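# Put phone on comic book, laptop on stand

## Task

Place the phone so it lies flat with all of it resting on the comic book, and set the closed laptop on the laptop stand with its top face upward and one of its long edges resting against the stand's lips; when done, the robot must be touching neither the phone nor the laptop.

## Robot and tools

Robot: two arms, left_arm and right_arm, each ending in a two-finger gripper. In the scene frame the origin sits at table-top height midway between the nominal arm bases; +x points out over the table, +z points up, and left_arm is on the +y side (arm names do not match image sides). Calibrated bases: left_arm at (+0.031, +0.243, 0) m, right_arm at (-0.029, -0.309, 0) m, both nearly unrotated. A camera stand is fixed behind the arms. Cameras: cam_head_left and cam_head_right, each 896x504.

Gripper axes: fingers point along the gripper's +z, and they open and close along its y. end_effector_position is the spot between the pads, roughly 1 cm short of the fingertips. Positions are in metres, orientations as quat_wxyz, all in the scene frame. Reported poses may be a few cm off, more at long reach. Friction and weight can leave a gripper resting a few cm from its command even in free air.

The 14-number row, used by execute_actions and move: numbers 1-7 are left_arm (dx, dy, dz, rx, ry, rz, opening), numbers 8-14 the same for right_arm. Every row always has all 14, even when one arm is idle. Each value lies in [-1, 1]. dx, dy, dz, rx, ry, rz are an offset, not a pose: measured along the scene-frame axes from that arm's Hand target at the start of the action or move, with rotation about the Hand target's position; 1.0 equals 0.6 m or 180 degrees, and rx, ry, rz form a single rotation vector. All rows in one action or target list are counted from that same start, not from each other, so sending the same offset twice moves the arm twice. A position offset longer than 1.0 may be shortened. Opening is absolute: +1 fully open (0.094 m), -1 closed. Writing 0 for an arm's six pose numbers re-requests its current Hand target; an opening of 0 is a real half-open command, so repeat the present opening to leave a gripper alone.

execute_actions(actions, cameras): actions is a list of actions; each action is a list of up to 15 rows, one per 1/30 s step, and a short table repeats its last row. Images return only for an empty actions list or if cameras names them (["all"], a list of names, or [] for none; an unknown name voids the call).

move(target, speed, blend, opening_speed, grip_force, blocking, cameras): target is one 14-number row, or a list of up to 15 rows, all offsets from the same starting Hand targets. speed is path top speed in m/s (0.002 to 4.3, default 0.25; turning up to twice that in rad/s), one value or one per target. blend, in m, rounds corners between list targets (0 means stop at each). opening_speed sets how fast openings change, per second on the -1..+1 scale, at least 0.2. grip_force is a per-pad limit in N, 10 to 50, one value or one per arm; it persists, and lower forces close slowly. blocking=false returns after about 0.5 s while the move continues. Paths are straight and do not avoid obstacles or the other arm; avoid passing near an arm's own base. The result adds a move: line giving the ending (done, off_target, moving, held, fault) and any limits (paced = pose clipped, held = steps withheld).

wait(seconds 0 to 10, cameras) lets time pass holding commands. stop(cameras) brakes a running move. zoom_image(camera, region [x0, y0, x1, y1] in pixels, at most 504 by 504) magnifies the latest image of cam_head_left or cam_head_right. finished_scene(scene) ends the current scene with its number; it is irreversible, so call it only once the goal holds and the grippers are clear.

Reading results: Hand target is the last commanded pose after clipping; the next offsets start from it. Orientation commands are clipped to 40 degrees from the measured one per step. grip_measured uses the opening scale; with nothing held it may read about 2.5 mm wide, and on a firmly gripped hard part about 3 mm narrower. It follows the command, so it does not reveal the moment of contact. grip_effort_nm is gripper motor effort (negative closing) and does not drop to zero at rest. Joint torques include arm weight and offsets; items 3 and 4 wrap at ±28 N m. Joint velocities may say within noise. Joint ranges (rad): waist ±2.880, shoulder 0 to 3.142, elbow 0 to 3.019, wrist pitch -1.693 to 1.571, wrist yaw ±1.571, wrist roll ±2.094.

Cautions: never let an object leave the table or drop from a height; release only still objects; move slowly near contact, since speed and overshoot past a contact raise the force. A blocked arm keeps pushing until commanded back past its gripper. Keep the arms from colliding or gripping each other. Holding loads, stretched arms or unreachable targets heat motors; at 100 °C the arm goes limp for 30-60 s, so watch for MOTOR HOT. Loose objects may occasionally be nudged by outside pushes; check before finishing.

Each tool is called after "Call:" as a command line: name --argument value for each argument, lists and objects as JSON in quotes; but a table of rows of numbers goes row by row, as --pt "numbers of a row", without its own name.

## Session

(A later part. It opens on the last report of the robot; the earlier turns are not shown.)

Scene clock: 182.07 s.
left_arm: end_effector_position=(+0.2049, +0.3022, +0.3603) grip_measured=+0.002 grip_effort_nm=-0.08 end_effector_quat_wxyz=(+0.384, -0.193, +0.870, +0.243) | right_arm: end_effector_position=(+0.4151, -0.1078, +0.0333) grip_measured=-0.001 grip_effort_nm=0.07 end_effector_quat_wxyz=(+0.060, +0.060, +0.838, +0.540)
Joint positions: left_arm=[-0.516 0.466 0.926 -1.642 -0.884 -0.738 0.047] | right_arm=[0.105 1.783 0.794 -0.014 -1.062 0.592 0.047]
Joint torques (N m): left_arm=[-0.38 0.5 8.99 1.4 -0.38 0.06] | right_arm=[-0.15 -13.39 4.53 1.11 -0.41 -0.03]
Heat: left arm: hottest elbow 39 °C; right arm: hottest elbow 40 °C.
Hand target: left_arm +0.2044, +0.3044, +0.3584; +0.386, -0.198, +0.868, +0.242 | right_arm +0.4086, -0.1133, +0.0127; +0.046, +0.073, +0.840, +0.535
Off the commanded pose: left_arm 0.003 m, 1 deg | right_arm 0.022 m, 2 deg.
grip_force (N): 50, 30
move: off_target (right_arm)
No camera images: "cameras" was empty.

Call:
move --target '[0,0,0,0,0,0,0,0.008,0.085,0.008,0,0,0,0.0]' --speed 0.05 --cameras '["all"]'

Call:
zoom_image --camera "cam_head_left" --region '[430, 220, 580, 340]'

Call:
zoom_image --camera "cam_head_right" --region '[430, 220, 580, 340]'

Scene clock: 186.73 s.
left_arm: end_effector_position=(+0.2049, +0.3022, +0.3603) grip_measured=+0.002 grip_effort_nm=-0.08 end_effector_quat_wxyz=(+0.384, -0.193, +0.870, +0.243) | right_arm: end_effector_position=(+0.4239, -0.0749, +0.0338) grip_measured=-0.001 grip_effort_nm=0.06 end_effector_quat_wxyz=(+0.069, +0.073, +0.839, +0.535)
Joint positions: left_arm=[-0.516 0.466 0.926 -1.642 -0.884 -0.738 0.047] | right_arm=[0.184 1.796 0.794 0.139 -0.989 0.757 0.047]
Joint torques (N m): left_arm=[-0.79 0.32 9.09 1.4 -0.45 0.11] | right_arm=[2.43 -13.92 5.24 1.51 -0.53 0.19]
Heat: left arm: hottest elbow 39 °C; right arm: hottest elbow 40 °C.
Hand target: left_arm +0.2044, +0.3044, +0.3584; +0.386, -0.198, +0.868, +0.242 | right_arm +0.4134, -0.0623, +0.0174; +0.046, +0.073, +0.840, +0.535
Off the commanded pose: left_arm 0.003 m, 1 deg | right_arm 0.023 m, 3 deg.
grip_force (N): 50, 30
move: off_target (right_arm)

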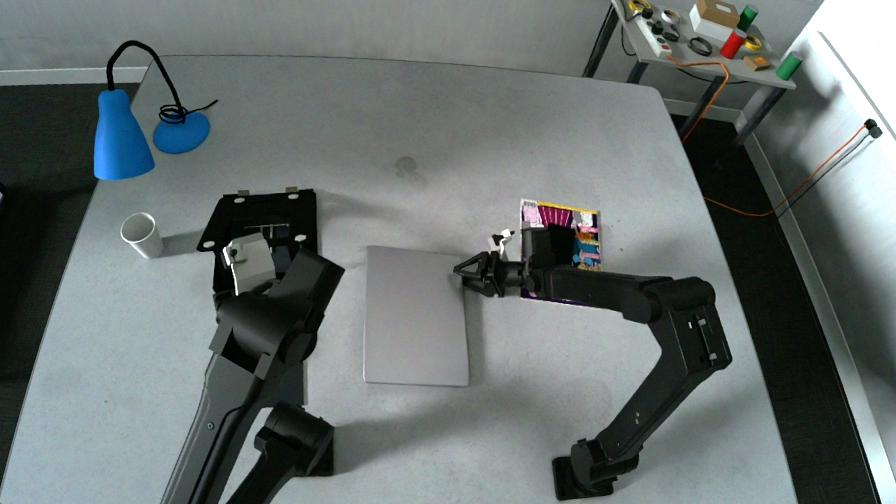

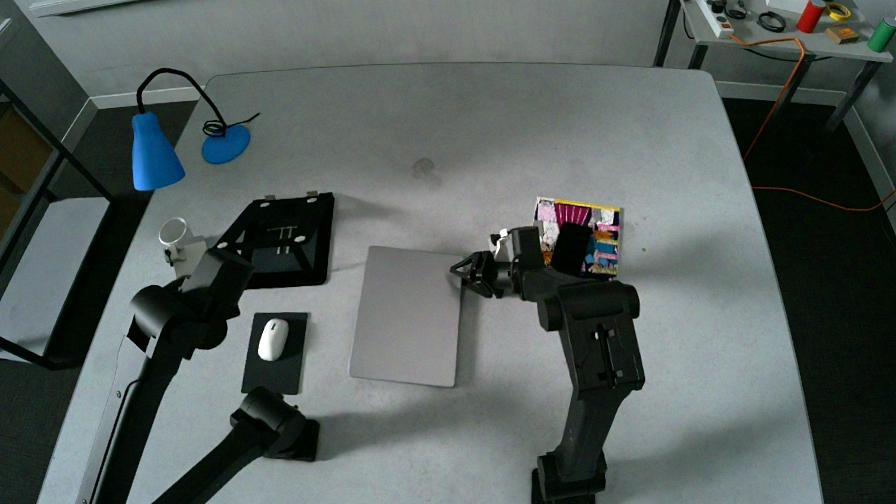

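Scaled by 3.360.

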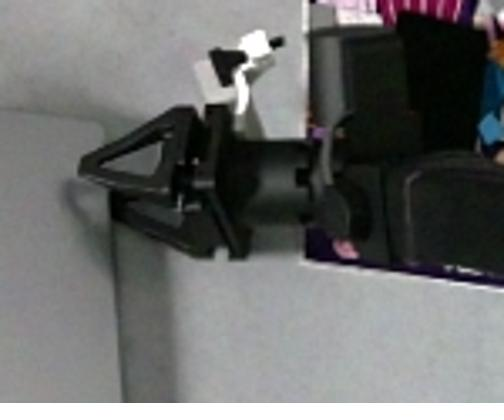

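Scaled by 3.360.

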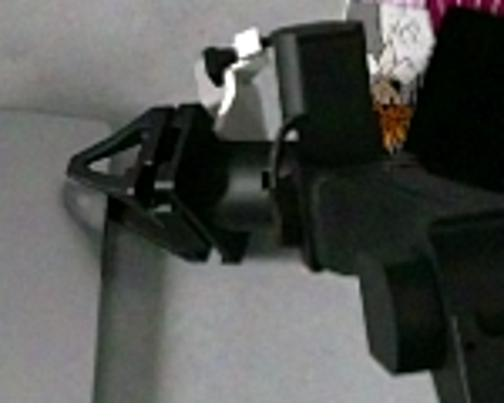

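Call:
move --pt "0 0 0 0 0 0 0 0 -0.13 0.072 0 0 0 0.0" --pt "0 0 0 0 0 0 0 -0.09 -0.213 0.338 0 0 0 0.0" --pt "0 0 0 0 0 0 0 -0.522 0.137 0.305 -0.3105 -0.2614 0.488 -1" --speed '[0.08,0.2,0.2]' --blend '[0.01,0.04,0]' --cameras '["all"]'

Call:
zoom_image --camera "cam_head_left" --region '[330, 220, 530, 410]'

Scene clock: 218.83 s.
left_arm: end_effector_position=(+0.2049, +0.3022, +0.3603) grip_measured=+0.002 grip_effort_nm=-0.08 end_effector_quat_wxyz=(+0.384, -0.193, +0.870, +0.243) | right_arm: end_effector_position=(+0.0961, +0.0016, +0.1855) grip_measured=-0.991 grip_effort_nm=-0.50 end_effector_quat_wxyz=(+0.012, +0.701, -0.713, +0.004)
Joint positions: left_arm=[-0.516 0.466 0.926 -1.642 -0.884 -0.738 0.047] | right_arm=[1.184 1.251 1.046 -1.39 -0.002 -0.365 0]
Joint torques (N m): left_arm=[0.62 0.5 8.88 1.42 -0.43 0.08] | right_arm=[1.26 -9 12.81 -0.27 0.08 0.08]
Heat: left arm: hottest elbow 39 °C; right arm: hottest elbow 41 °C.
Hand target: left_arm +0.2044, +0.3044, +0.3584; +0.386, -0.198, +0.868, +0.242 | right_arm +0.1002, +0.0199, +0.2005; -0.001, +0.707, -0.707, +0.000
Off the commanded pose: left_arm 0.003 m, 1 deg | right_arm 0.024 m, 2 deg.
grip_force (N): 50, 30
move: off_target (right_arm); target 3's new opening was sent with right_arm's hand 0.024 m and 2 deg from that target

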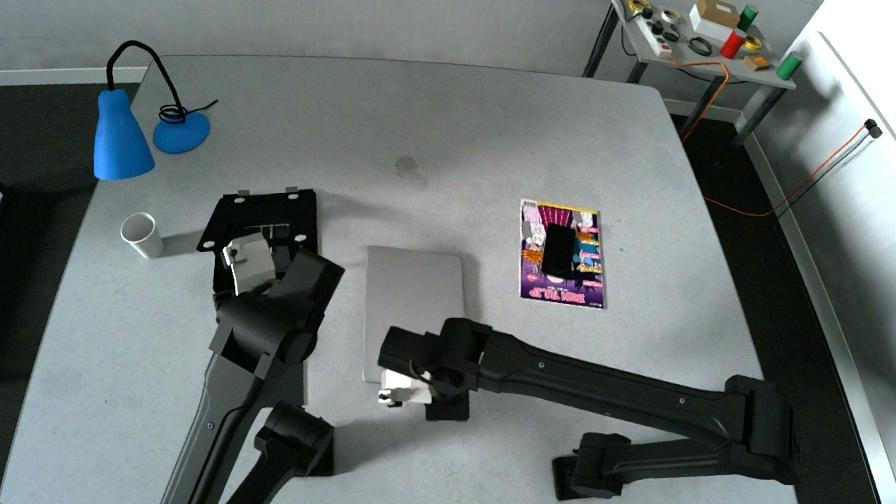

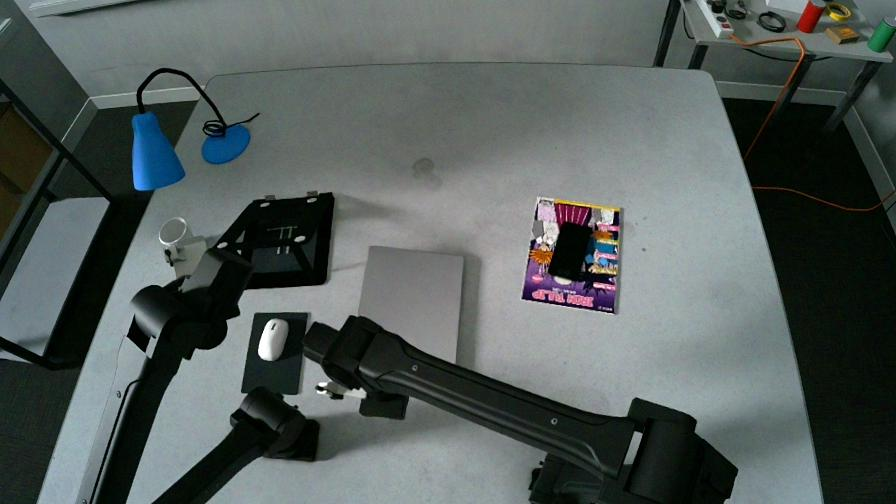

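Scaled by 2.520.

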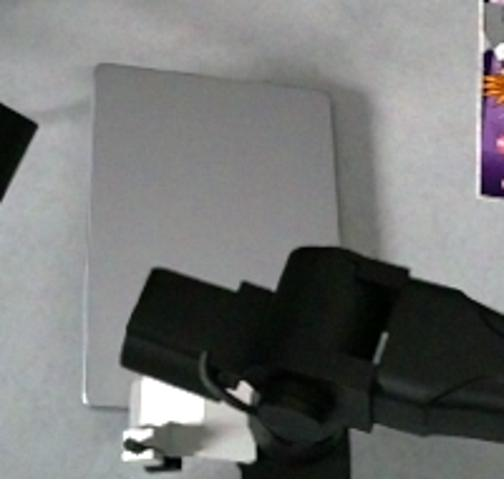

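Call:
move --target '[0,0,0,0,0,0,0,0.0,0.117,-0.23,0,0,0,-1]' --speed 0.15 --cameras '["all"]'

Call:
zoom_image --camera "cam_head_left" --region '[330, 290, 530, 480]'

Call:
zoom_image --camera "cam_head_right" --region '[280, 290, 480, 480]'

Scene clock: 226.90 s.
left_arm: end_effector_position=(+0.2049, +0.3022, +0.3603) grip_measured=+0.002 grip_effort_nm=-0.08 end_effector_quat_wxyz=(+0.384, -0.193, +0.870, +0.243) | right_arm: end_effector_position=(+0.1054, +0.0900, +0.0739) grip_measured=-0.991 grip_effort_nm=-0.49 end_effector_quat_wxyz=(-0.008, +0.706, -0.708, -0.005)
Joint positions: left_arm=[-0.516 0.466 0.926 -1.642 -0.884 -0.738 0.047] | right_arm=[1.242 1.557 1.041 -1.036 -0.001 -0.32 0]
Joint torques (N m): left_arm=[-0.32 -0.09 8.75 1.63 -0.39 0.08] | right_arm=[1.44 -13.57 7.15 0.57 0.08 0.25]
Heat: left arm: hottest elbow 39 °C; right arm: hottest elbow 43 °C.
Hand target: left_arm +0.2044, +0.3044, +0.3584; +0.386, -0.198, +0.868, +0.242 | right_arm +0.1002, +0.0899, +0.0624; +0.000, +0.707, -0.707, +0.000
Off the commanded pose: left_arm 0.003 m, 1 deg | right_arm 0.013 m, 1 deg.
grip_force (N): 50, 30
move: off_target (right_arm)

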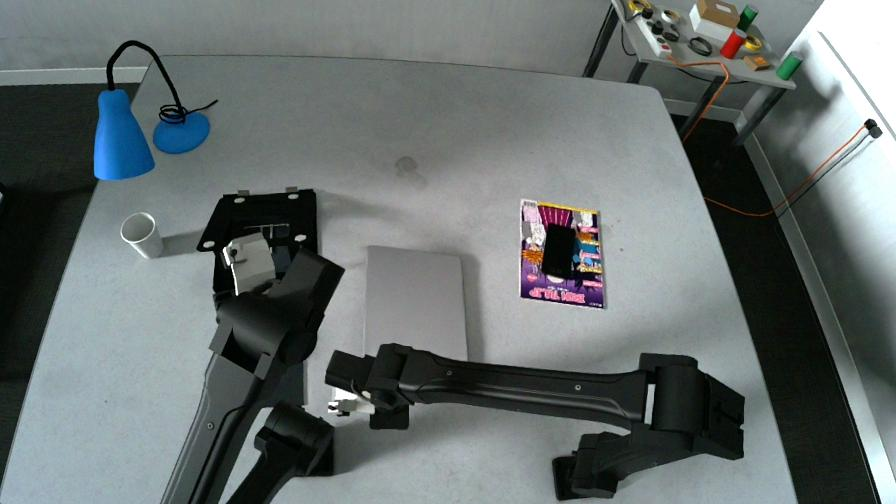

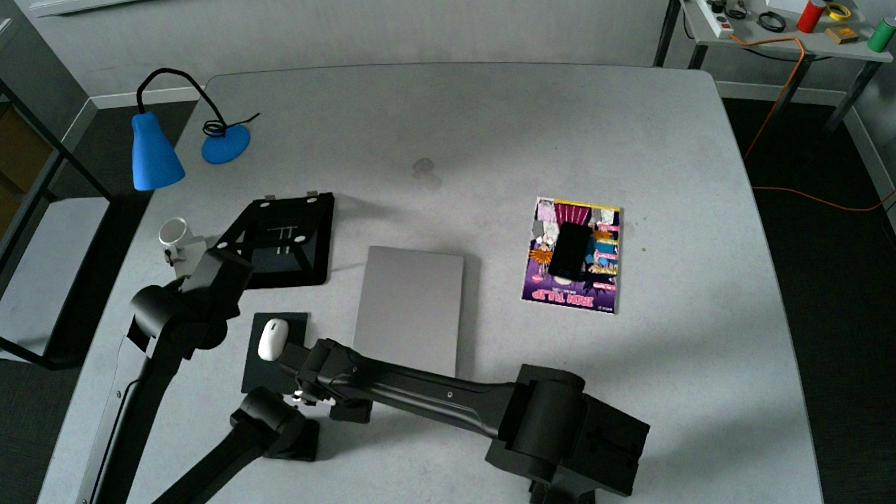

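Scaled by 2.520.

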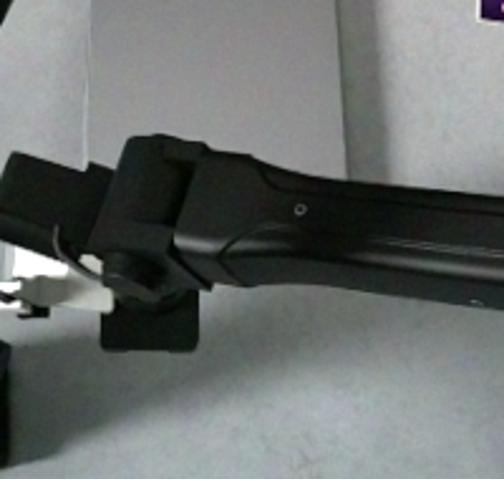

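Scaled by 2.520.

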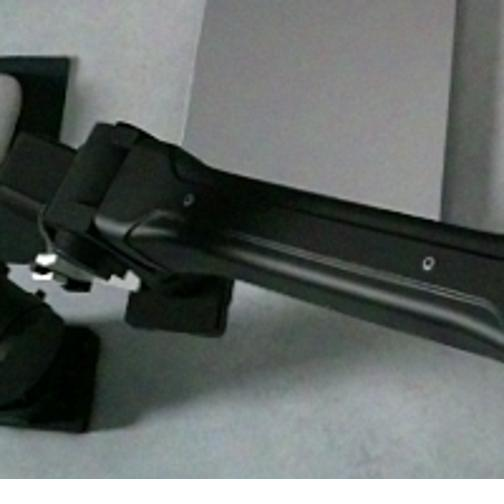

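Call:
move --pt "0 0 0 0 0 0 0 0.0 -0.085 0 0 0 0 -1" --pt "0 0 0 0 0 0 0 0.0 -0.085 -0.075 0 0 0 -1" --speed 0.12 --cameras '["all"]'

Call:
zoom_image --camera "cam_head_left" --region '[330, 290, 530, 480]'

Call:
zoom_image --camera "cam_head_right" --region '[280, 290, 480, 480]'

Scene clock: 232.07 s.
left_arm: end_effector_position=(+0.2049, +0.3022, +0.3603) grip_measured=+0.002 grip_effort_nm=-0.08 end_effector_quat_wxyz=(+0.384, -0.193, +0.870, +0.243) | right_arm: end_effector_position=(+0.0970, +0.0446, +0.0286) grip_measured=-0.991 grip_effort_nm=-0.49 end_effector_quat_wxyz=(-0.010, +0.709, -0.705, -0.005)
Joint positions: left_arm=[-0.516 0.466 0.926 -1.642 -0.884 -0.738 0.047] | right_arm=[1.225 1.519 0.853 -0.884 -0.001 -0.346 0]
Joint torques (N m): left_arm=[-0.15 0.5 8.94 1.46 -0.45 0.08] | right_arm=[-0.26 -12.04 6.27 0.57 0.04 0.08]
Heat: left arm: hottest elbow 39 °C; right arm: hottest elbow 42 °C.
Hand target: left_arm +0.2044, +0.3044, +0.3584; +0.386, -0.198, +0.868, +0.242 | right_arm +0.1001, +0.0391, +0.0174; +0.000, +0.707, -0.707, +0.000
Off the commanded pose: left_arm 0.003 m, 1 deg | right_arm 0.013 m, 1 deg.
grip_force (N): 50, 30
move: off_target (right_arm)

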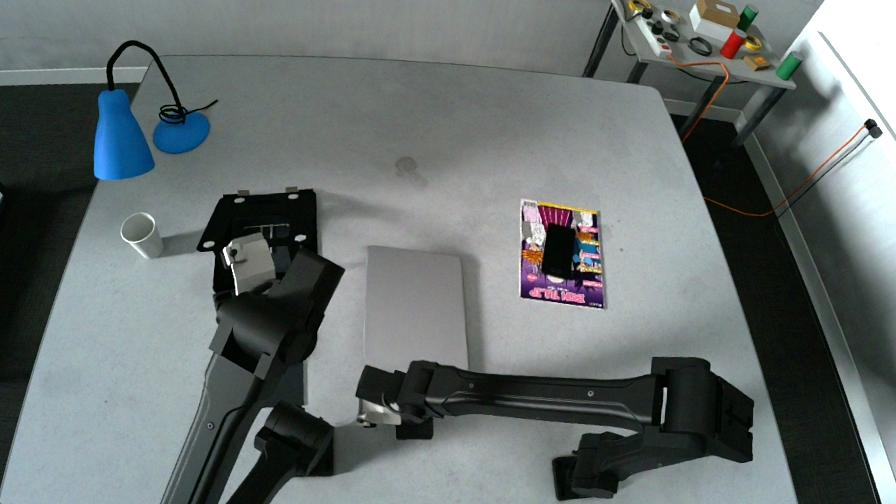

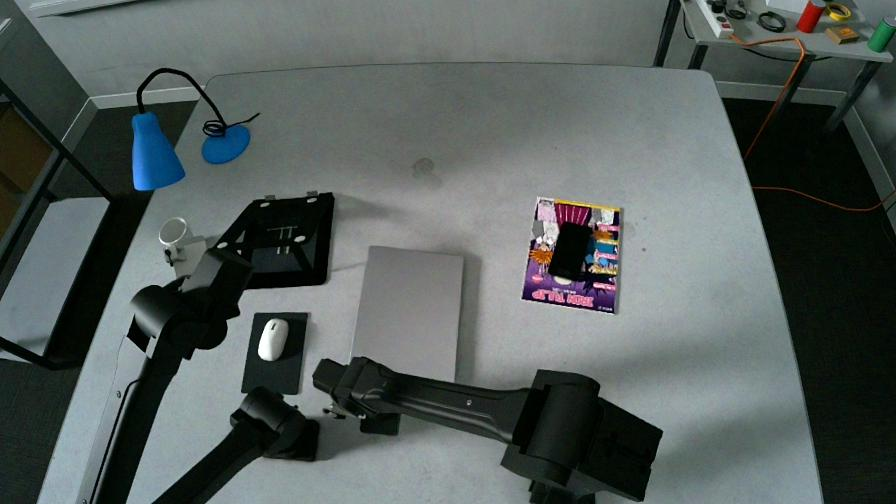

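Scaled by 2.520.

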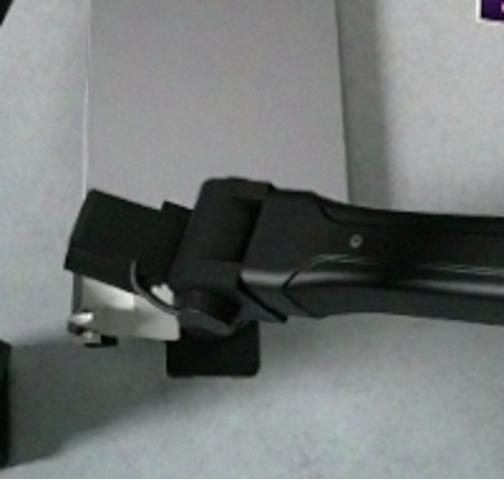

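Scaled by 2.520.

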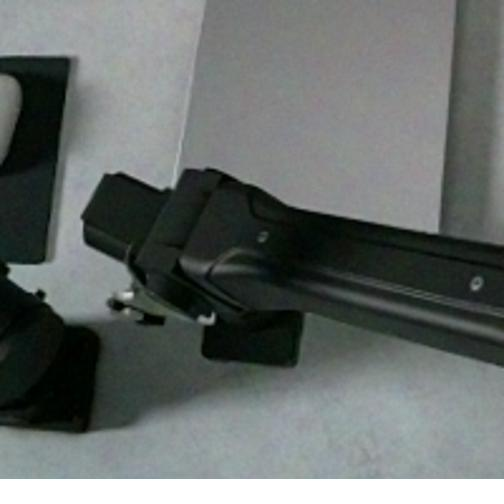

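Call:
move --pt "0 0 0 0 0 0 0 0.02 0 -0.018 0 0 0 -1" --pt "0 0 0 0 0 0 0 0.25 0 -0.018 0 0 0 -1" --speed 0.1 --blend '[0.01,0]' --cameras '["all"]'

Call:
zoom_image --camera "cam_head_left" --region '[330, 200, 530, 390]'

Call:
zoom_image --camera "cam_head_right" --region '[330, 200, 530, 390]'

Scene clock: 237.17 s.
left_arm: end_effector_position=(+0.2049, +0.3022, +0.3603) grip_measured=+0.002 grip_effort_nm=-0.08 end_effector_quat_wxyz=(+0.384, -0.193, +0.870, +0.243) | right_arm: end_effector_position=(+0.2194, +0.0300, +0.0116) grip_measured=-0.991 grip_effort_nm=-0.48 end_effector_quat_wxyz=(+0.009, +0.715, -0.699, -0.009)
Joint positions: left_arm=[-0.516 0.466 0.926 -1.642 -0.884 -0.738 0.047] | right_arm=[0.926 1.672 0.99 -0.904 -0.021 -0.663 0]
Joint torques (N m): left_arm=[-0.26 0.62 9.02 1.47 -0.43 0.07] | right_arm=[-1.96 -12.28 10.78 0.47 0.7 0.06]
Heat: left arm: hottest elbow 39 °C; right arm: hottest elbow 42 °C.
Hand target: left_arm +0.2044, +0.3044, +0.3584; +0.386, -0.198, +0.868, +0.242 | right_arm +0.2502, +0.0389, +0.0065; +0.000, +0.707, -0.707, +0.000
Off the commanded pose: left_arm 0.003 m, 1 deg | right_arm 0.032 m, 2 deg.
grip_force (N): 50, 30
move: off_target (right_arm); blend cut to 0.0083 m at target 1

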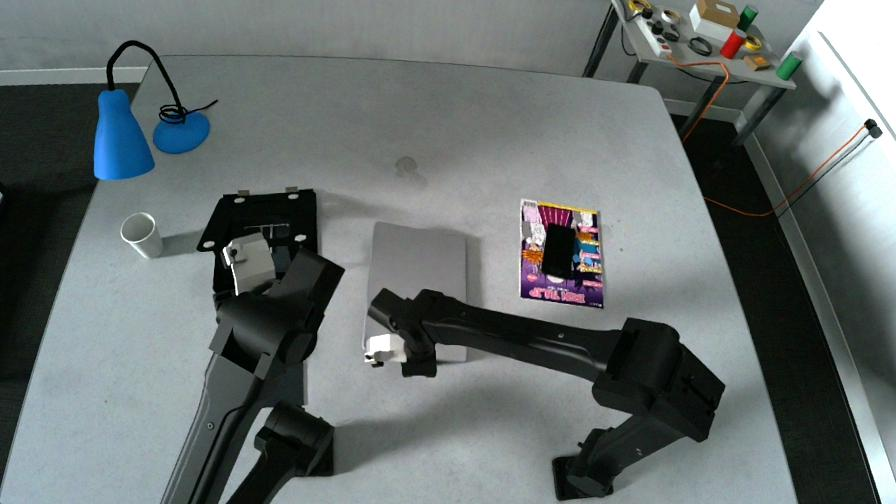

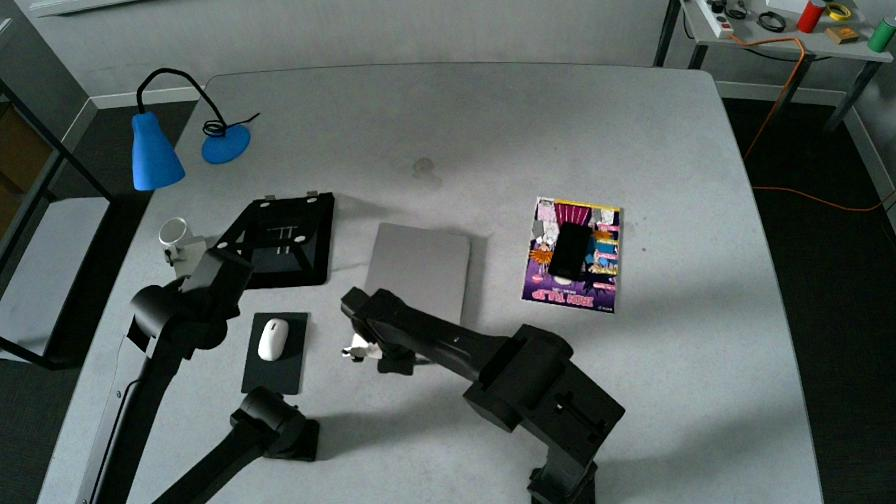

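Scaled by 2.520.

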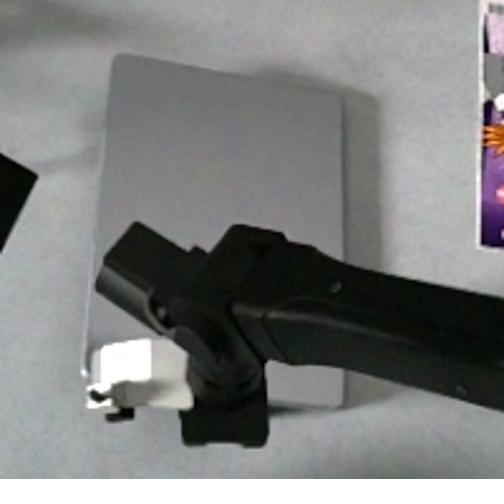

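Scaled by 2.520.

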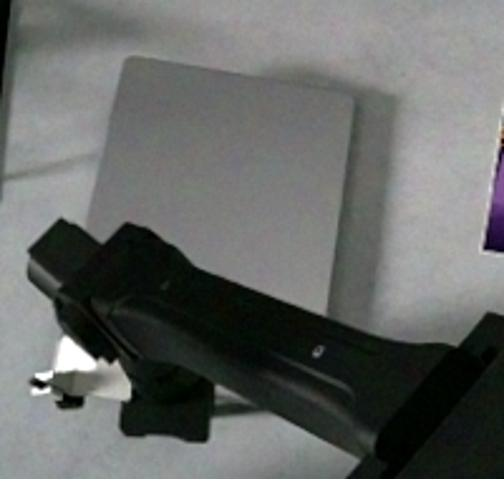

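Call:
move --pt "0 0 0 0 0 0 0 0.1 0 0.0 0 0 0 -1" --pt "0 0 0 0 0 0 0 -0.06 0 0.0 0 0 0 -1" --pt "0 0 0 0 0 0 0 -0.2 -0.25 0.3 0 0 0 -1" --speed 0.1 --blend '[0.0,0.02,0]' --cameras '["all"]'

Call:
zoom_image --camera "cam_head_left" --region '[330, 200, 530, 390]'

Call:
zoom_image --camera "cam_head_right" --region '[330, 200, 530, 390]'

Scene clock: 245.87 s.
left_arm: end_effector_position=(+0.2049, +0.3022, +0.3603) grip_measured=+0.002 grip_effort_nm=-0.08 end_effector_quat_wxyz=(+0.384, -0.193, +0.870, +0.243) | right_arm: end_effector_position=(+0.1294, -0.1067, +0.1847) grip_measured=-0.991 grip_effort_nm=-0.48 end_effector_quat_wxyz=(-0.002, +0.709, -0.705, +0.000)
Joint positions: left_arm=[-0.516 0.466 0.926 -1.642 -0.884 -0.738 0.047] | right_arm=[0.905 1.011 0.867 -1.423 0 -0.666 0]
Joint torques (N m): left_arm=[-0.67 0.38 8.79 1.36 -0.41 0.08] | right_arm=[-0.38 -7.36 8.76 -0.16 -0.03 0.07]
Heat: left arm: hottest elbow 39 °C; right arm: hottest elbow 43 °C.
Hand target: left_arm +0.2044, +0.3044, +0.3584; +0.386, -0.198, +0.868, +0.242 | right_arm +0.1302, -0.1111, +0.1865; +0.000, +0.707, -0.707, +0.000
Off the commanded pose: left_arm 0.003 m, 1 deg | right_arm 0.005 m, 0 deg.
grip_force (N): 50, 30
move: done

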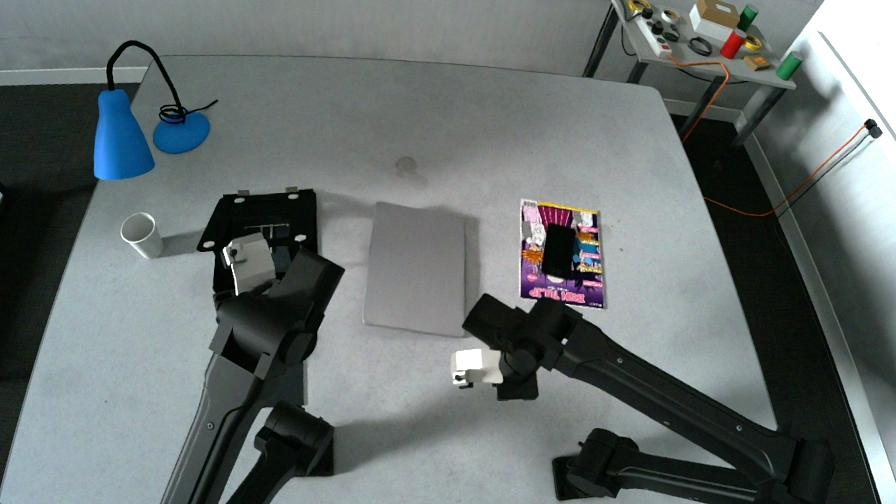

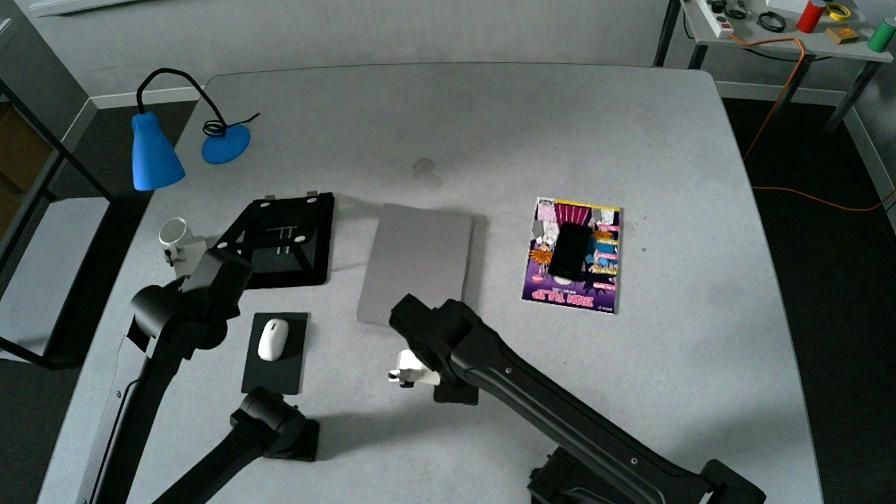

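Scaled by 2.520.

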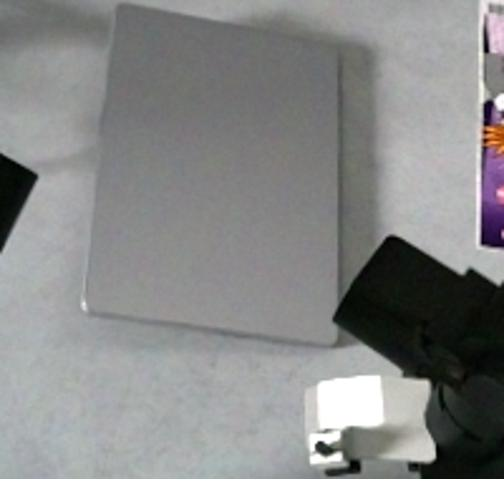

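Scaled by 2.520.

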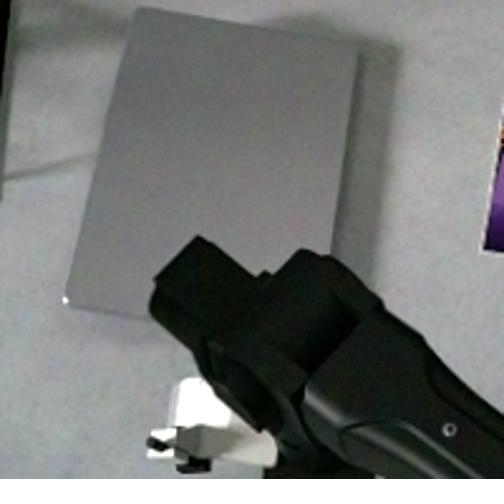

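Call:
move --pt "0 0 0 0 0 0 0 0.383 -0.148 0.056 0.137 0.096 -0.28 -0.04" --pt "0 0 0 0 0 0 0 0.693 -0.068 -0.119 0.2745 0.1923 -0.563 -0.04" --speed 0.2 --blend '[0.04,0]' --cameras '["all"]'

Call:
zoom_image --camera "cam_head_left" --region '[350, 180, 570, 350]'

Call:
zoom_image --camera "cam_head_right" --region '[350, 180, 570, 350]'

Scene clock: 275.87 s.
left_arm: end_effector_position=(+0.2049, +0.3022, +0.3603) grip_measured=+0.002 grip_effort_nm=-0.08 end_effector_quat_wxyz=(+0.384, -0.193, +0.870, +0.243) | right_arm: end_effector_position=(+0.5289, -0.1568, +0.1135) grip_measured=-0.041 grip_effort_nm=0.07 end_effector_quat_wxyz=(+0.068, +0.161, +0.886, +0.429)
Joint positions: left_arm=[-0.516 0.466 0.926 -1.642 -0.884 -0.738 0.047] | right_arm=[0.042 1.753 1.197 -0.574 -0.812 0.599 0.045]
Joint torques (N m): left_arm=[0.09 0.67 8.79 1.54 -0.46 0.07] | right_arm=[1.08 -17.26 11.03 1.31 -0.31 0.24]
Heat: left arm: hottest elbow 39 °C; right arm: hottest elbow 45 °C.
Hand target: left_arm +0.2044, +0.3044, +0.3584; +0.386, -0.198, +0.868, +0.242 | right_arm +0.5461, -0.1519, +0.1153; +0.077, +0.156, +0.885, +0.431
Off the commanded pose: left_arm 0.003 m, 1 deg | right_arm 0.018 m, 1 deg.
grip_force (N): 50, 30
move: off_target (right_arm)

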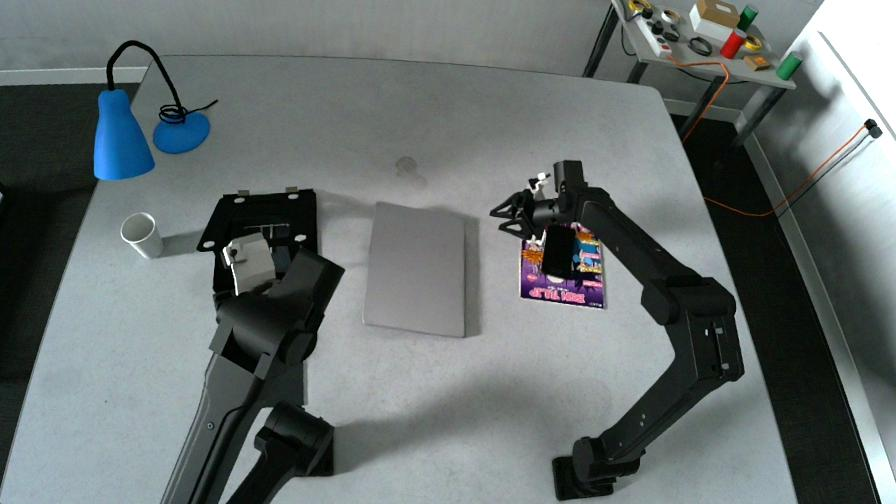

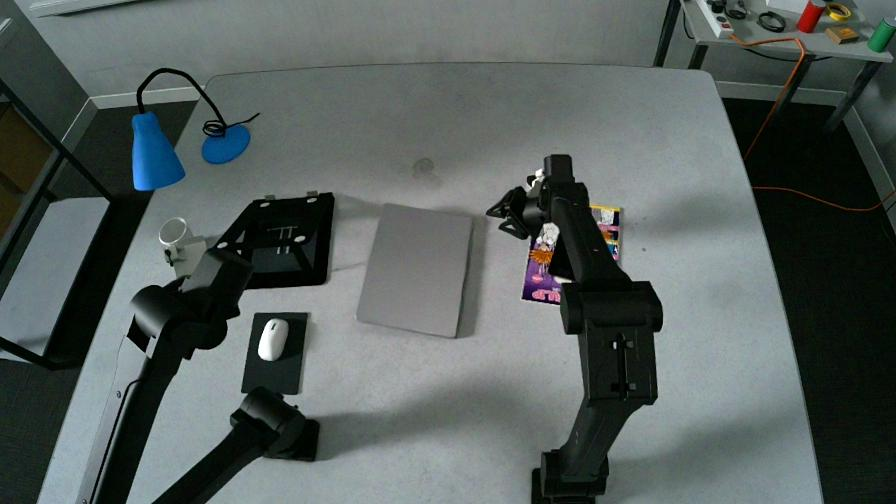

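Scaled by 2.291.

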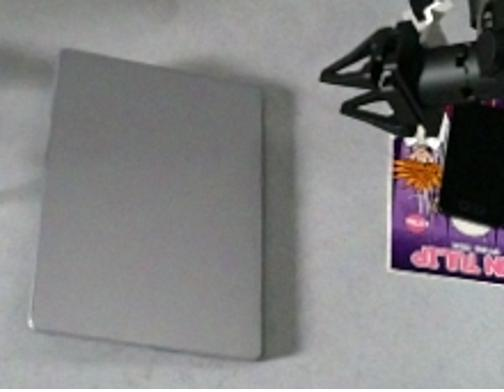

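Scaled by 2.291.

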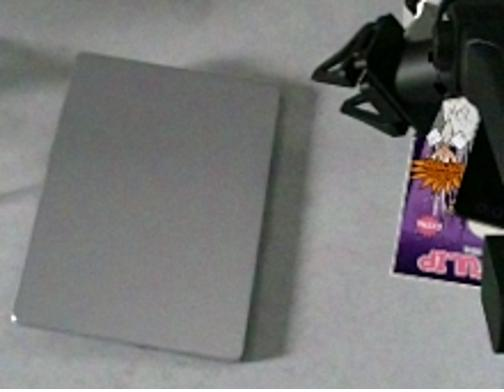

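Call:
move --target '[0,0,0,0,0,0,0,-0.19,0.02,-0.06,0,0,0.0556,-0.04]' --speed 0.15 --cameras '["all"]'

Call:
zoom_image --camera "cam_head_left" --region '[350, 180, 570, 350]'

Call:
zoom_image --camera "cam_head_right" --region '[350, 180, 570, 350]'

Scene clock: 304.40 s.
left_arm: end_effector_position=(+0.2049, +0.3022, +0.3603) grip_measured=+0.002 grip_effort_nm=-0.08 end_effector_quat_wxyz=(+0.384, -0.193, +0.870, +0.243) | right_arm: end_effector_position=(+0.4381, -0.1453, +0.0764) grip_measured=-0.041 grip_effort_nm=0.07 end_effector_quat_wxyz=(+0.036, +0.089, +0.895, +0.435)
Joint positions: left_arm=[-0.516 0.466 0.926 -1.642 -0.884 -0.738 0.047] | right_arm=[0.063 1.674 0.977 -0.57 -0.865 0.407 0.045]
Joint torques (N m): left_arm=[-0.56 0.32 9.05 1.4 -0.44 0.04] | right_arm=[1.32 -18.08 6.06 0.87 -0.5 0.04]
Heat: left arm: hottest elbow 39 °C; right arm: hottest elbow 45 °C.
Hand target: left_arm +0.2044, +0.3044, +0.3584; +0.386, -0.198, +0.868, +0.242 | right_arm +0.4320, -0.1399, +0.0791; +0.038, +0.078, +0.896, +0.436
Off the commanded pose: left_arm 0.003 m, 1 deg | right_arm 0.009 m, 1 deg.
grip_force (N): 50, 30
move: done

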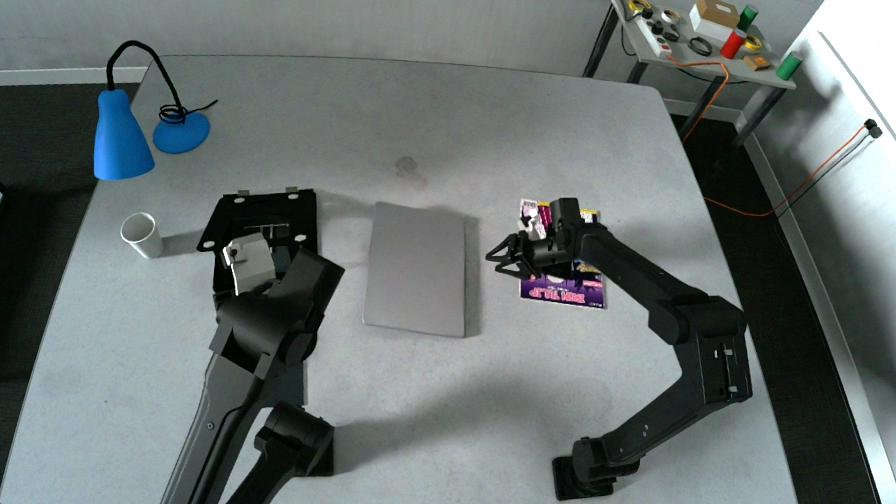

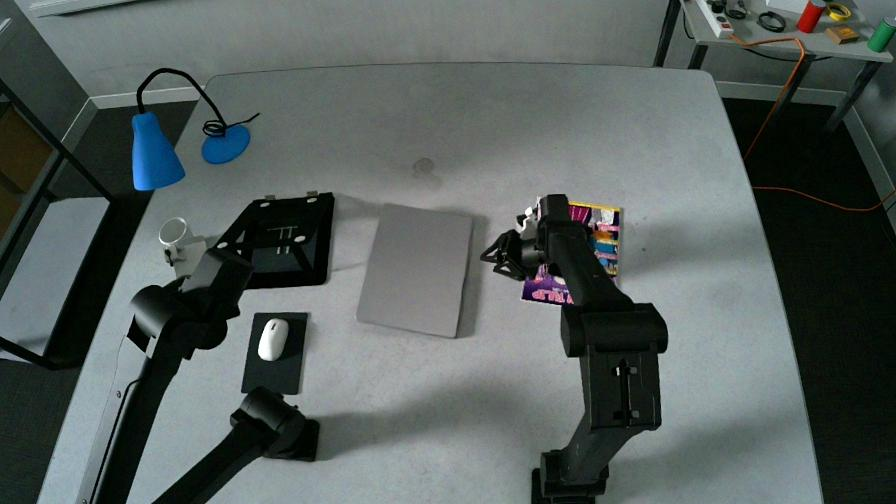

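Scaled by 2.291.

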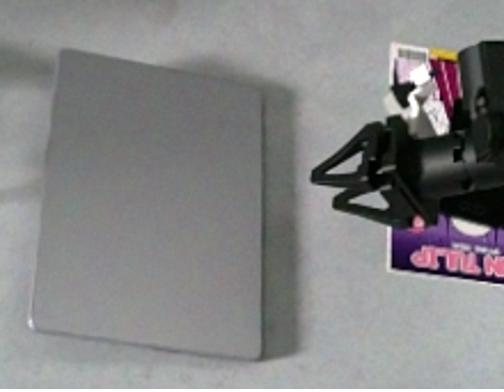

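Scaled by 2.291.

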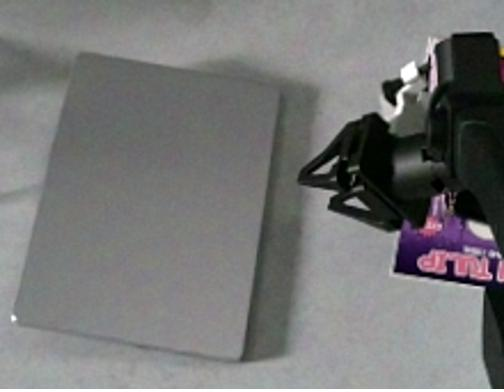

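Call:
move --target '[0,0,0,0,0,0,0,0,0.01,-0.085,0,0,0,-0.04]' --speed 0.06

Scene clock: 309.83 s.
left_arm: end_effector_position=(+0.2049, +0.3022, +0.3603) grip_measured=+0.002 grip_effort_nm=-0.08 end_effector_quat_wxyz=(+0.384, -0.193, +0.870, +0.243) | right_arm: end_effector_position=(+0.4386, -0.1394, +0.0438) grip_measured=-0.041 grip_effort_nm=0.07 end_effector_quat_wxyz=(+0.053, +0.075, +0.894, +0.439)
Joint positions: left_arm=[-0.516 0.466 0.926 -1.642 -0.884 -0.738 0.047] | right_arm=[0.075 1.731 0.931 -0.421 -0.865 0.41 0.045]
Joint torques (N m): left_arm=[-0.44 0.26 8.69 1.24 -0.41 0.1] | right_arm=[1.44 -14.15 5.9 1.16 -0.36 0.16]
Heat: left arm: hottest elbow 39 °C; right arm: hottest elbow 45 °C.
Hand target: left_arm +0.2044, +0.3044, +0.3584; +0.386, -0.198, +0.868, +0.242 | right_arm +0.4320, -0.1339, +0.0281; +0.038, +0.078, +0.896, +0.436
Off the commanded pose: left_arm 0.003 m, 1 deg | right_arm 0.018 m, 2 deg.
grip_force (N): 50, 30
move: off_target (right_arm)

Call:
move --target '[0,0,0,0,0,0,0,0,0,-0.022,0,0,0,-0.04]' --speed 0.06 --cameras '["all"]'

Call:
zoom_image --camera "cam_head_left" --region '[450, 200, 620, 330]'

Call:
zoom_image --camera "cam_head_right" --region '[450, 200, 620, 330]'

Scene clock: 313.53 s.
left_arm: end_effector_position=(+0.2049, +0.3022, +0.3603) grip_measured=+0.002 grip_effort_nm=-0.08 end_effector_quat_wxyz=(+0.384, -0.193, +0.870, +0.243) | right_arm: end_effector_position=(+0.4398, -0.1393, +0.0321) grip_measured=-0.041 grip_effort_nm=0.07 end_effector_quat_wxyz=(+0.055, +0.074, +0.894, +0.439)
Joint positions: left_arm=[-0.516 0.466 0.926 -1.642 -0.884 -0.738 0.047] | right_arm=[0.075 1.758 0.925 -0.384 -0.865 0.411 0.045]
Joint torques (N m): left_arm=[0.62 0.09 9.06 1.58 -0.43 0.08] | right_arm=[1.38 -14.92 5.67 1.09 -0.35 0.17]
Heat: left arm: hottest elbow 39 °C; right arm: hottest elbow 44 °C.
Hand target: left_arm +0.2044, +0.3044, +0.3584; +0.386, -0.198, +0.868, +0.242 | right_arm +0.4322, -0.1339, +0.0151; +0.039, +0.078, +0.895, +0.436
Off the commanded pose: left_arm 0.003 m, 1 deg | right_arm 0.020 m, 2 deg.
grip_force (N): 50, 30
move: off_target (right_arm)

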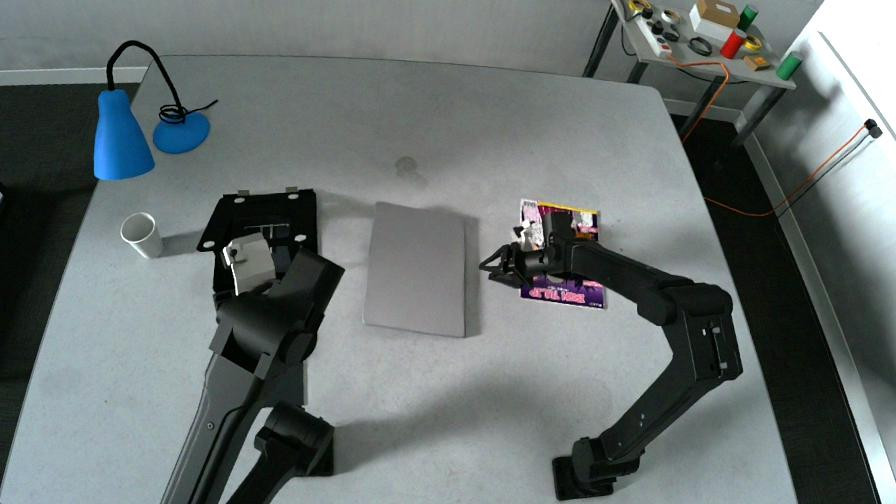

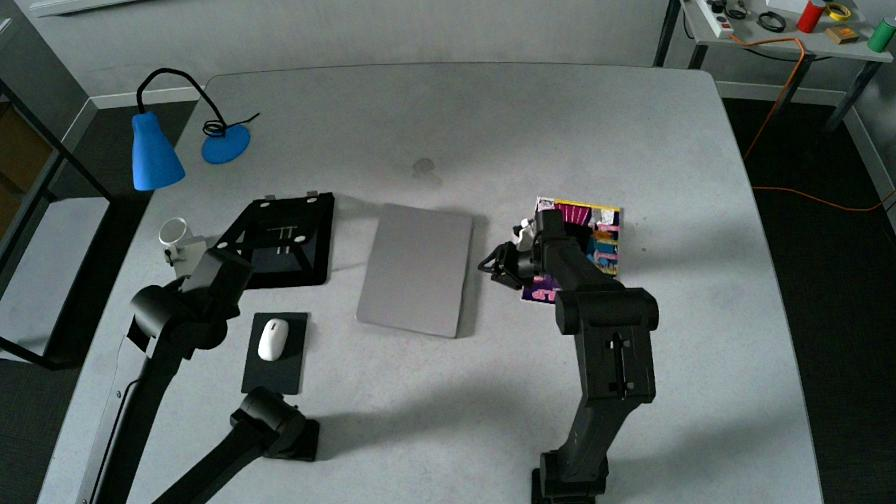

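Scaled by 2.965.

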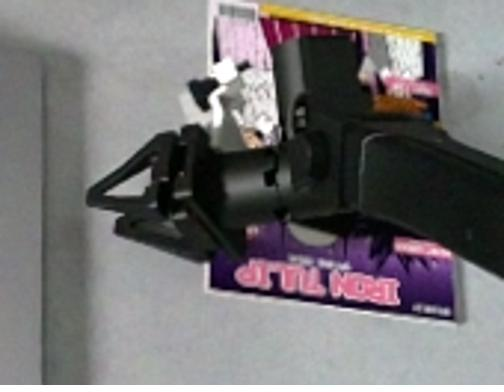

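Scaled by 2.965.

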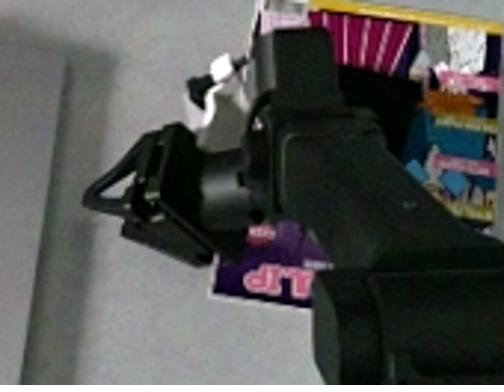

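Call:
move --target '[0,0,0,0,0,0,0,0.01,0.115,0.003,0,0,0,-0.04]' --speed 0.05 --cameras '["all"]'

Call:
zoom_image --camera "cam_head_left" --region '[400, 200, 570, 330]'

Call:
zoom_image --camera "cam_head_right" --region '[400, 200, 570, 330]'

Scene clock: 318.33 s.
left_arm: end_effector_position=(+0.2049, +0.3022, +0.3603) grip_measured=+0.002 grip_effort_nm=-0.08 end_effector_quat_wxyz=(+0.384, -0.193, +0.870, +0.243) | right_arm: end_effector_position=(+0.4393, -0.0746, +0.0320) grip_measured=-0.041 grip_effort_nm=0.06 end_effector_quat_wxyz=(+0.050, +0.080, +0.894, +0.439)
Joint positions: left_arm=[-0.516 0.466 0.926 -1.642 -0.884 -0.738 0.047] | right_arm=[0.218 1.768 0.925 -0.237 -0.806 0.615 0.045]
Joint torques (N m): left_arm=[-0.5 -0.26 8.79 1.51 -0.47 0.11] | right_arm=[1.9 -14.33 7.05 1.47 -0.28 0.19]
Heat: left arm: hottest elbow 38 °C; right arm: hottest elbow 44 °C.
Hand target: left_arm +0.2044, +0.3044, +0.3584; +0.386, -0.198, +0.868, +0.242 | right_arm +0.4381, -0.0648, +0.0169; +0.039, +0.078, +0.895, +0.436
Off the commanded pose: left_arm 0.003 m, 1 deg | right_arm 0.018 m, 1 deg.
grip_force (N): 50, 30
move: off_target (right_arm)

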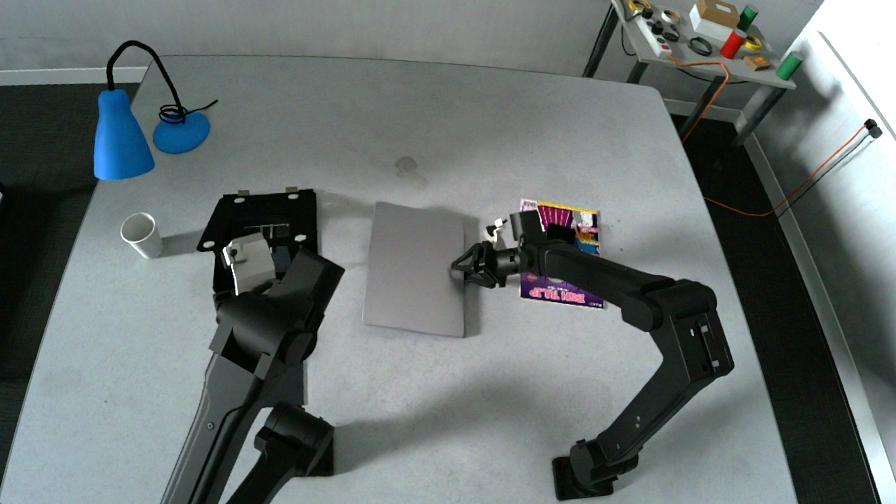

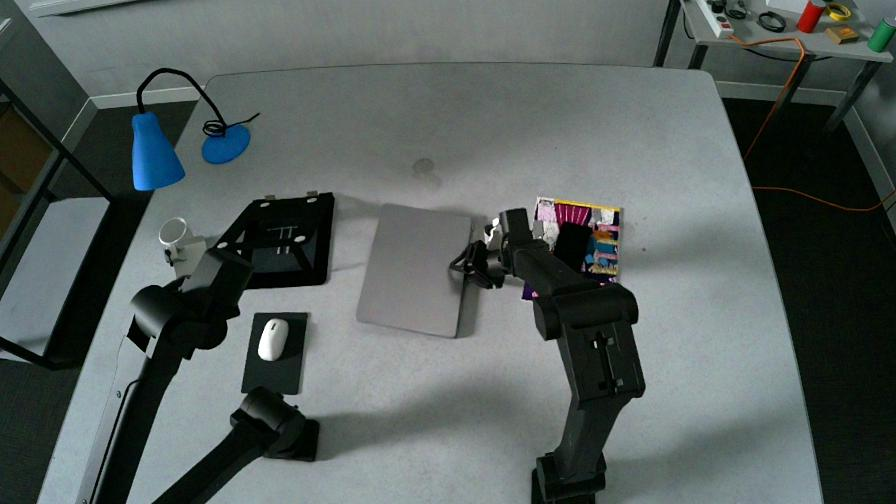

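Scaled by 2.965.

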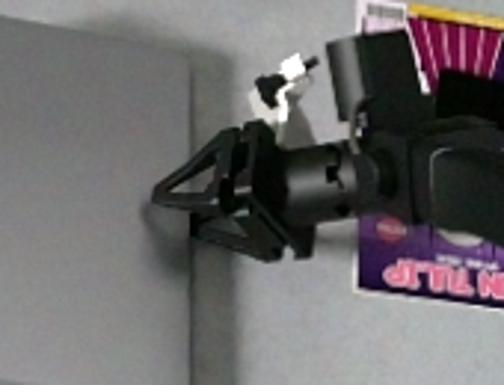

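Scaled by 2.965.

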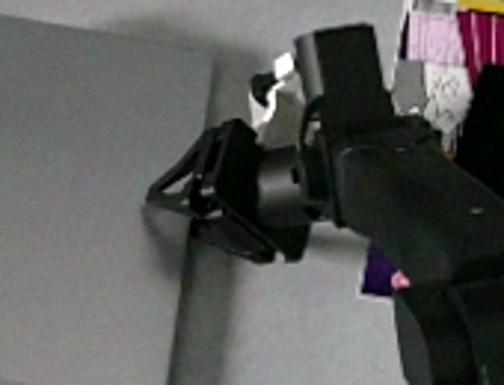

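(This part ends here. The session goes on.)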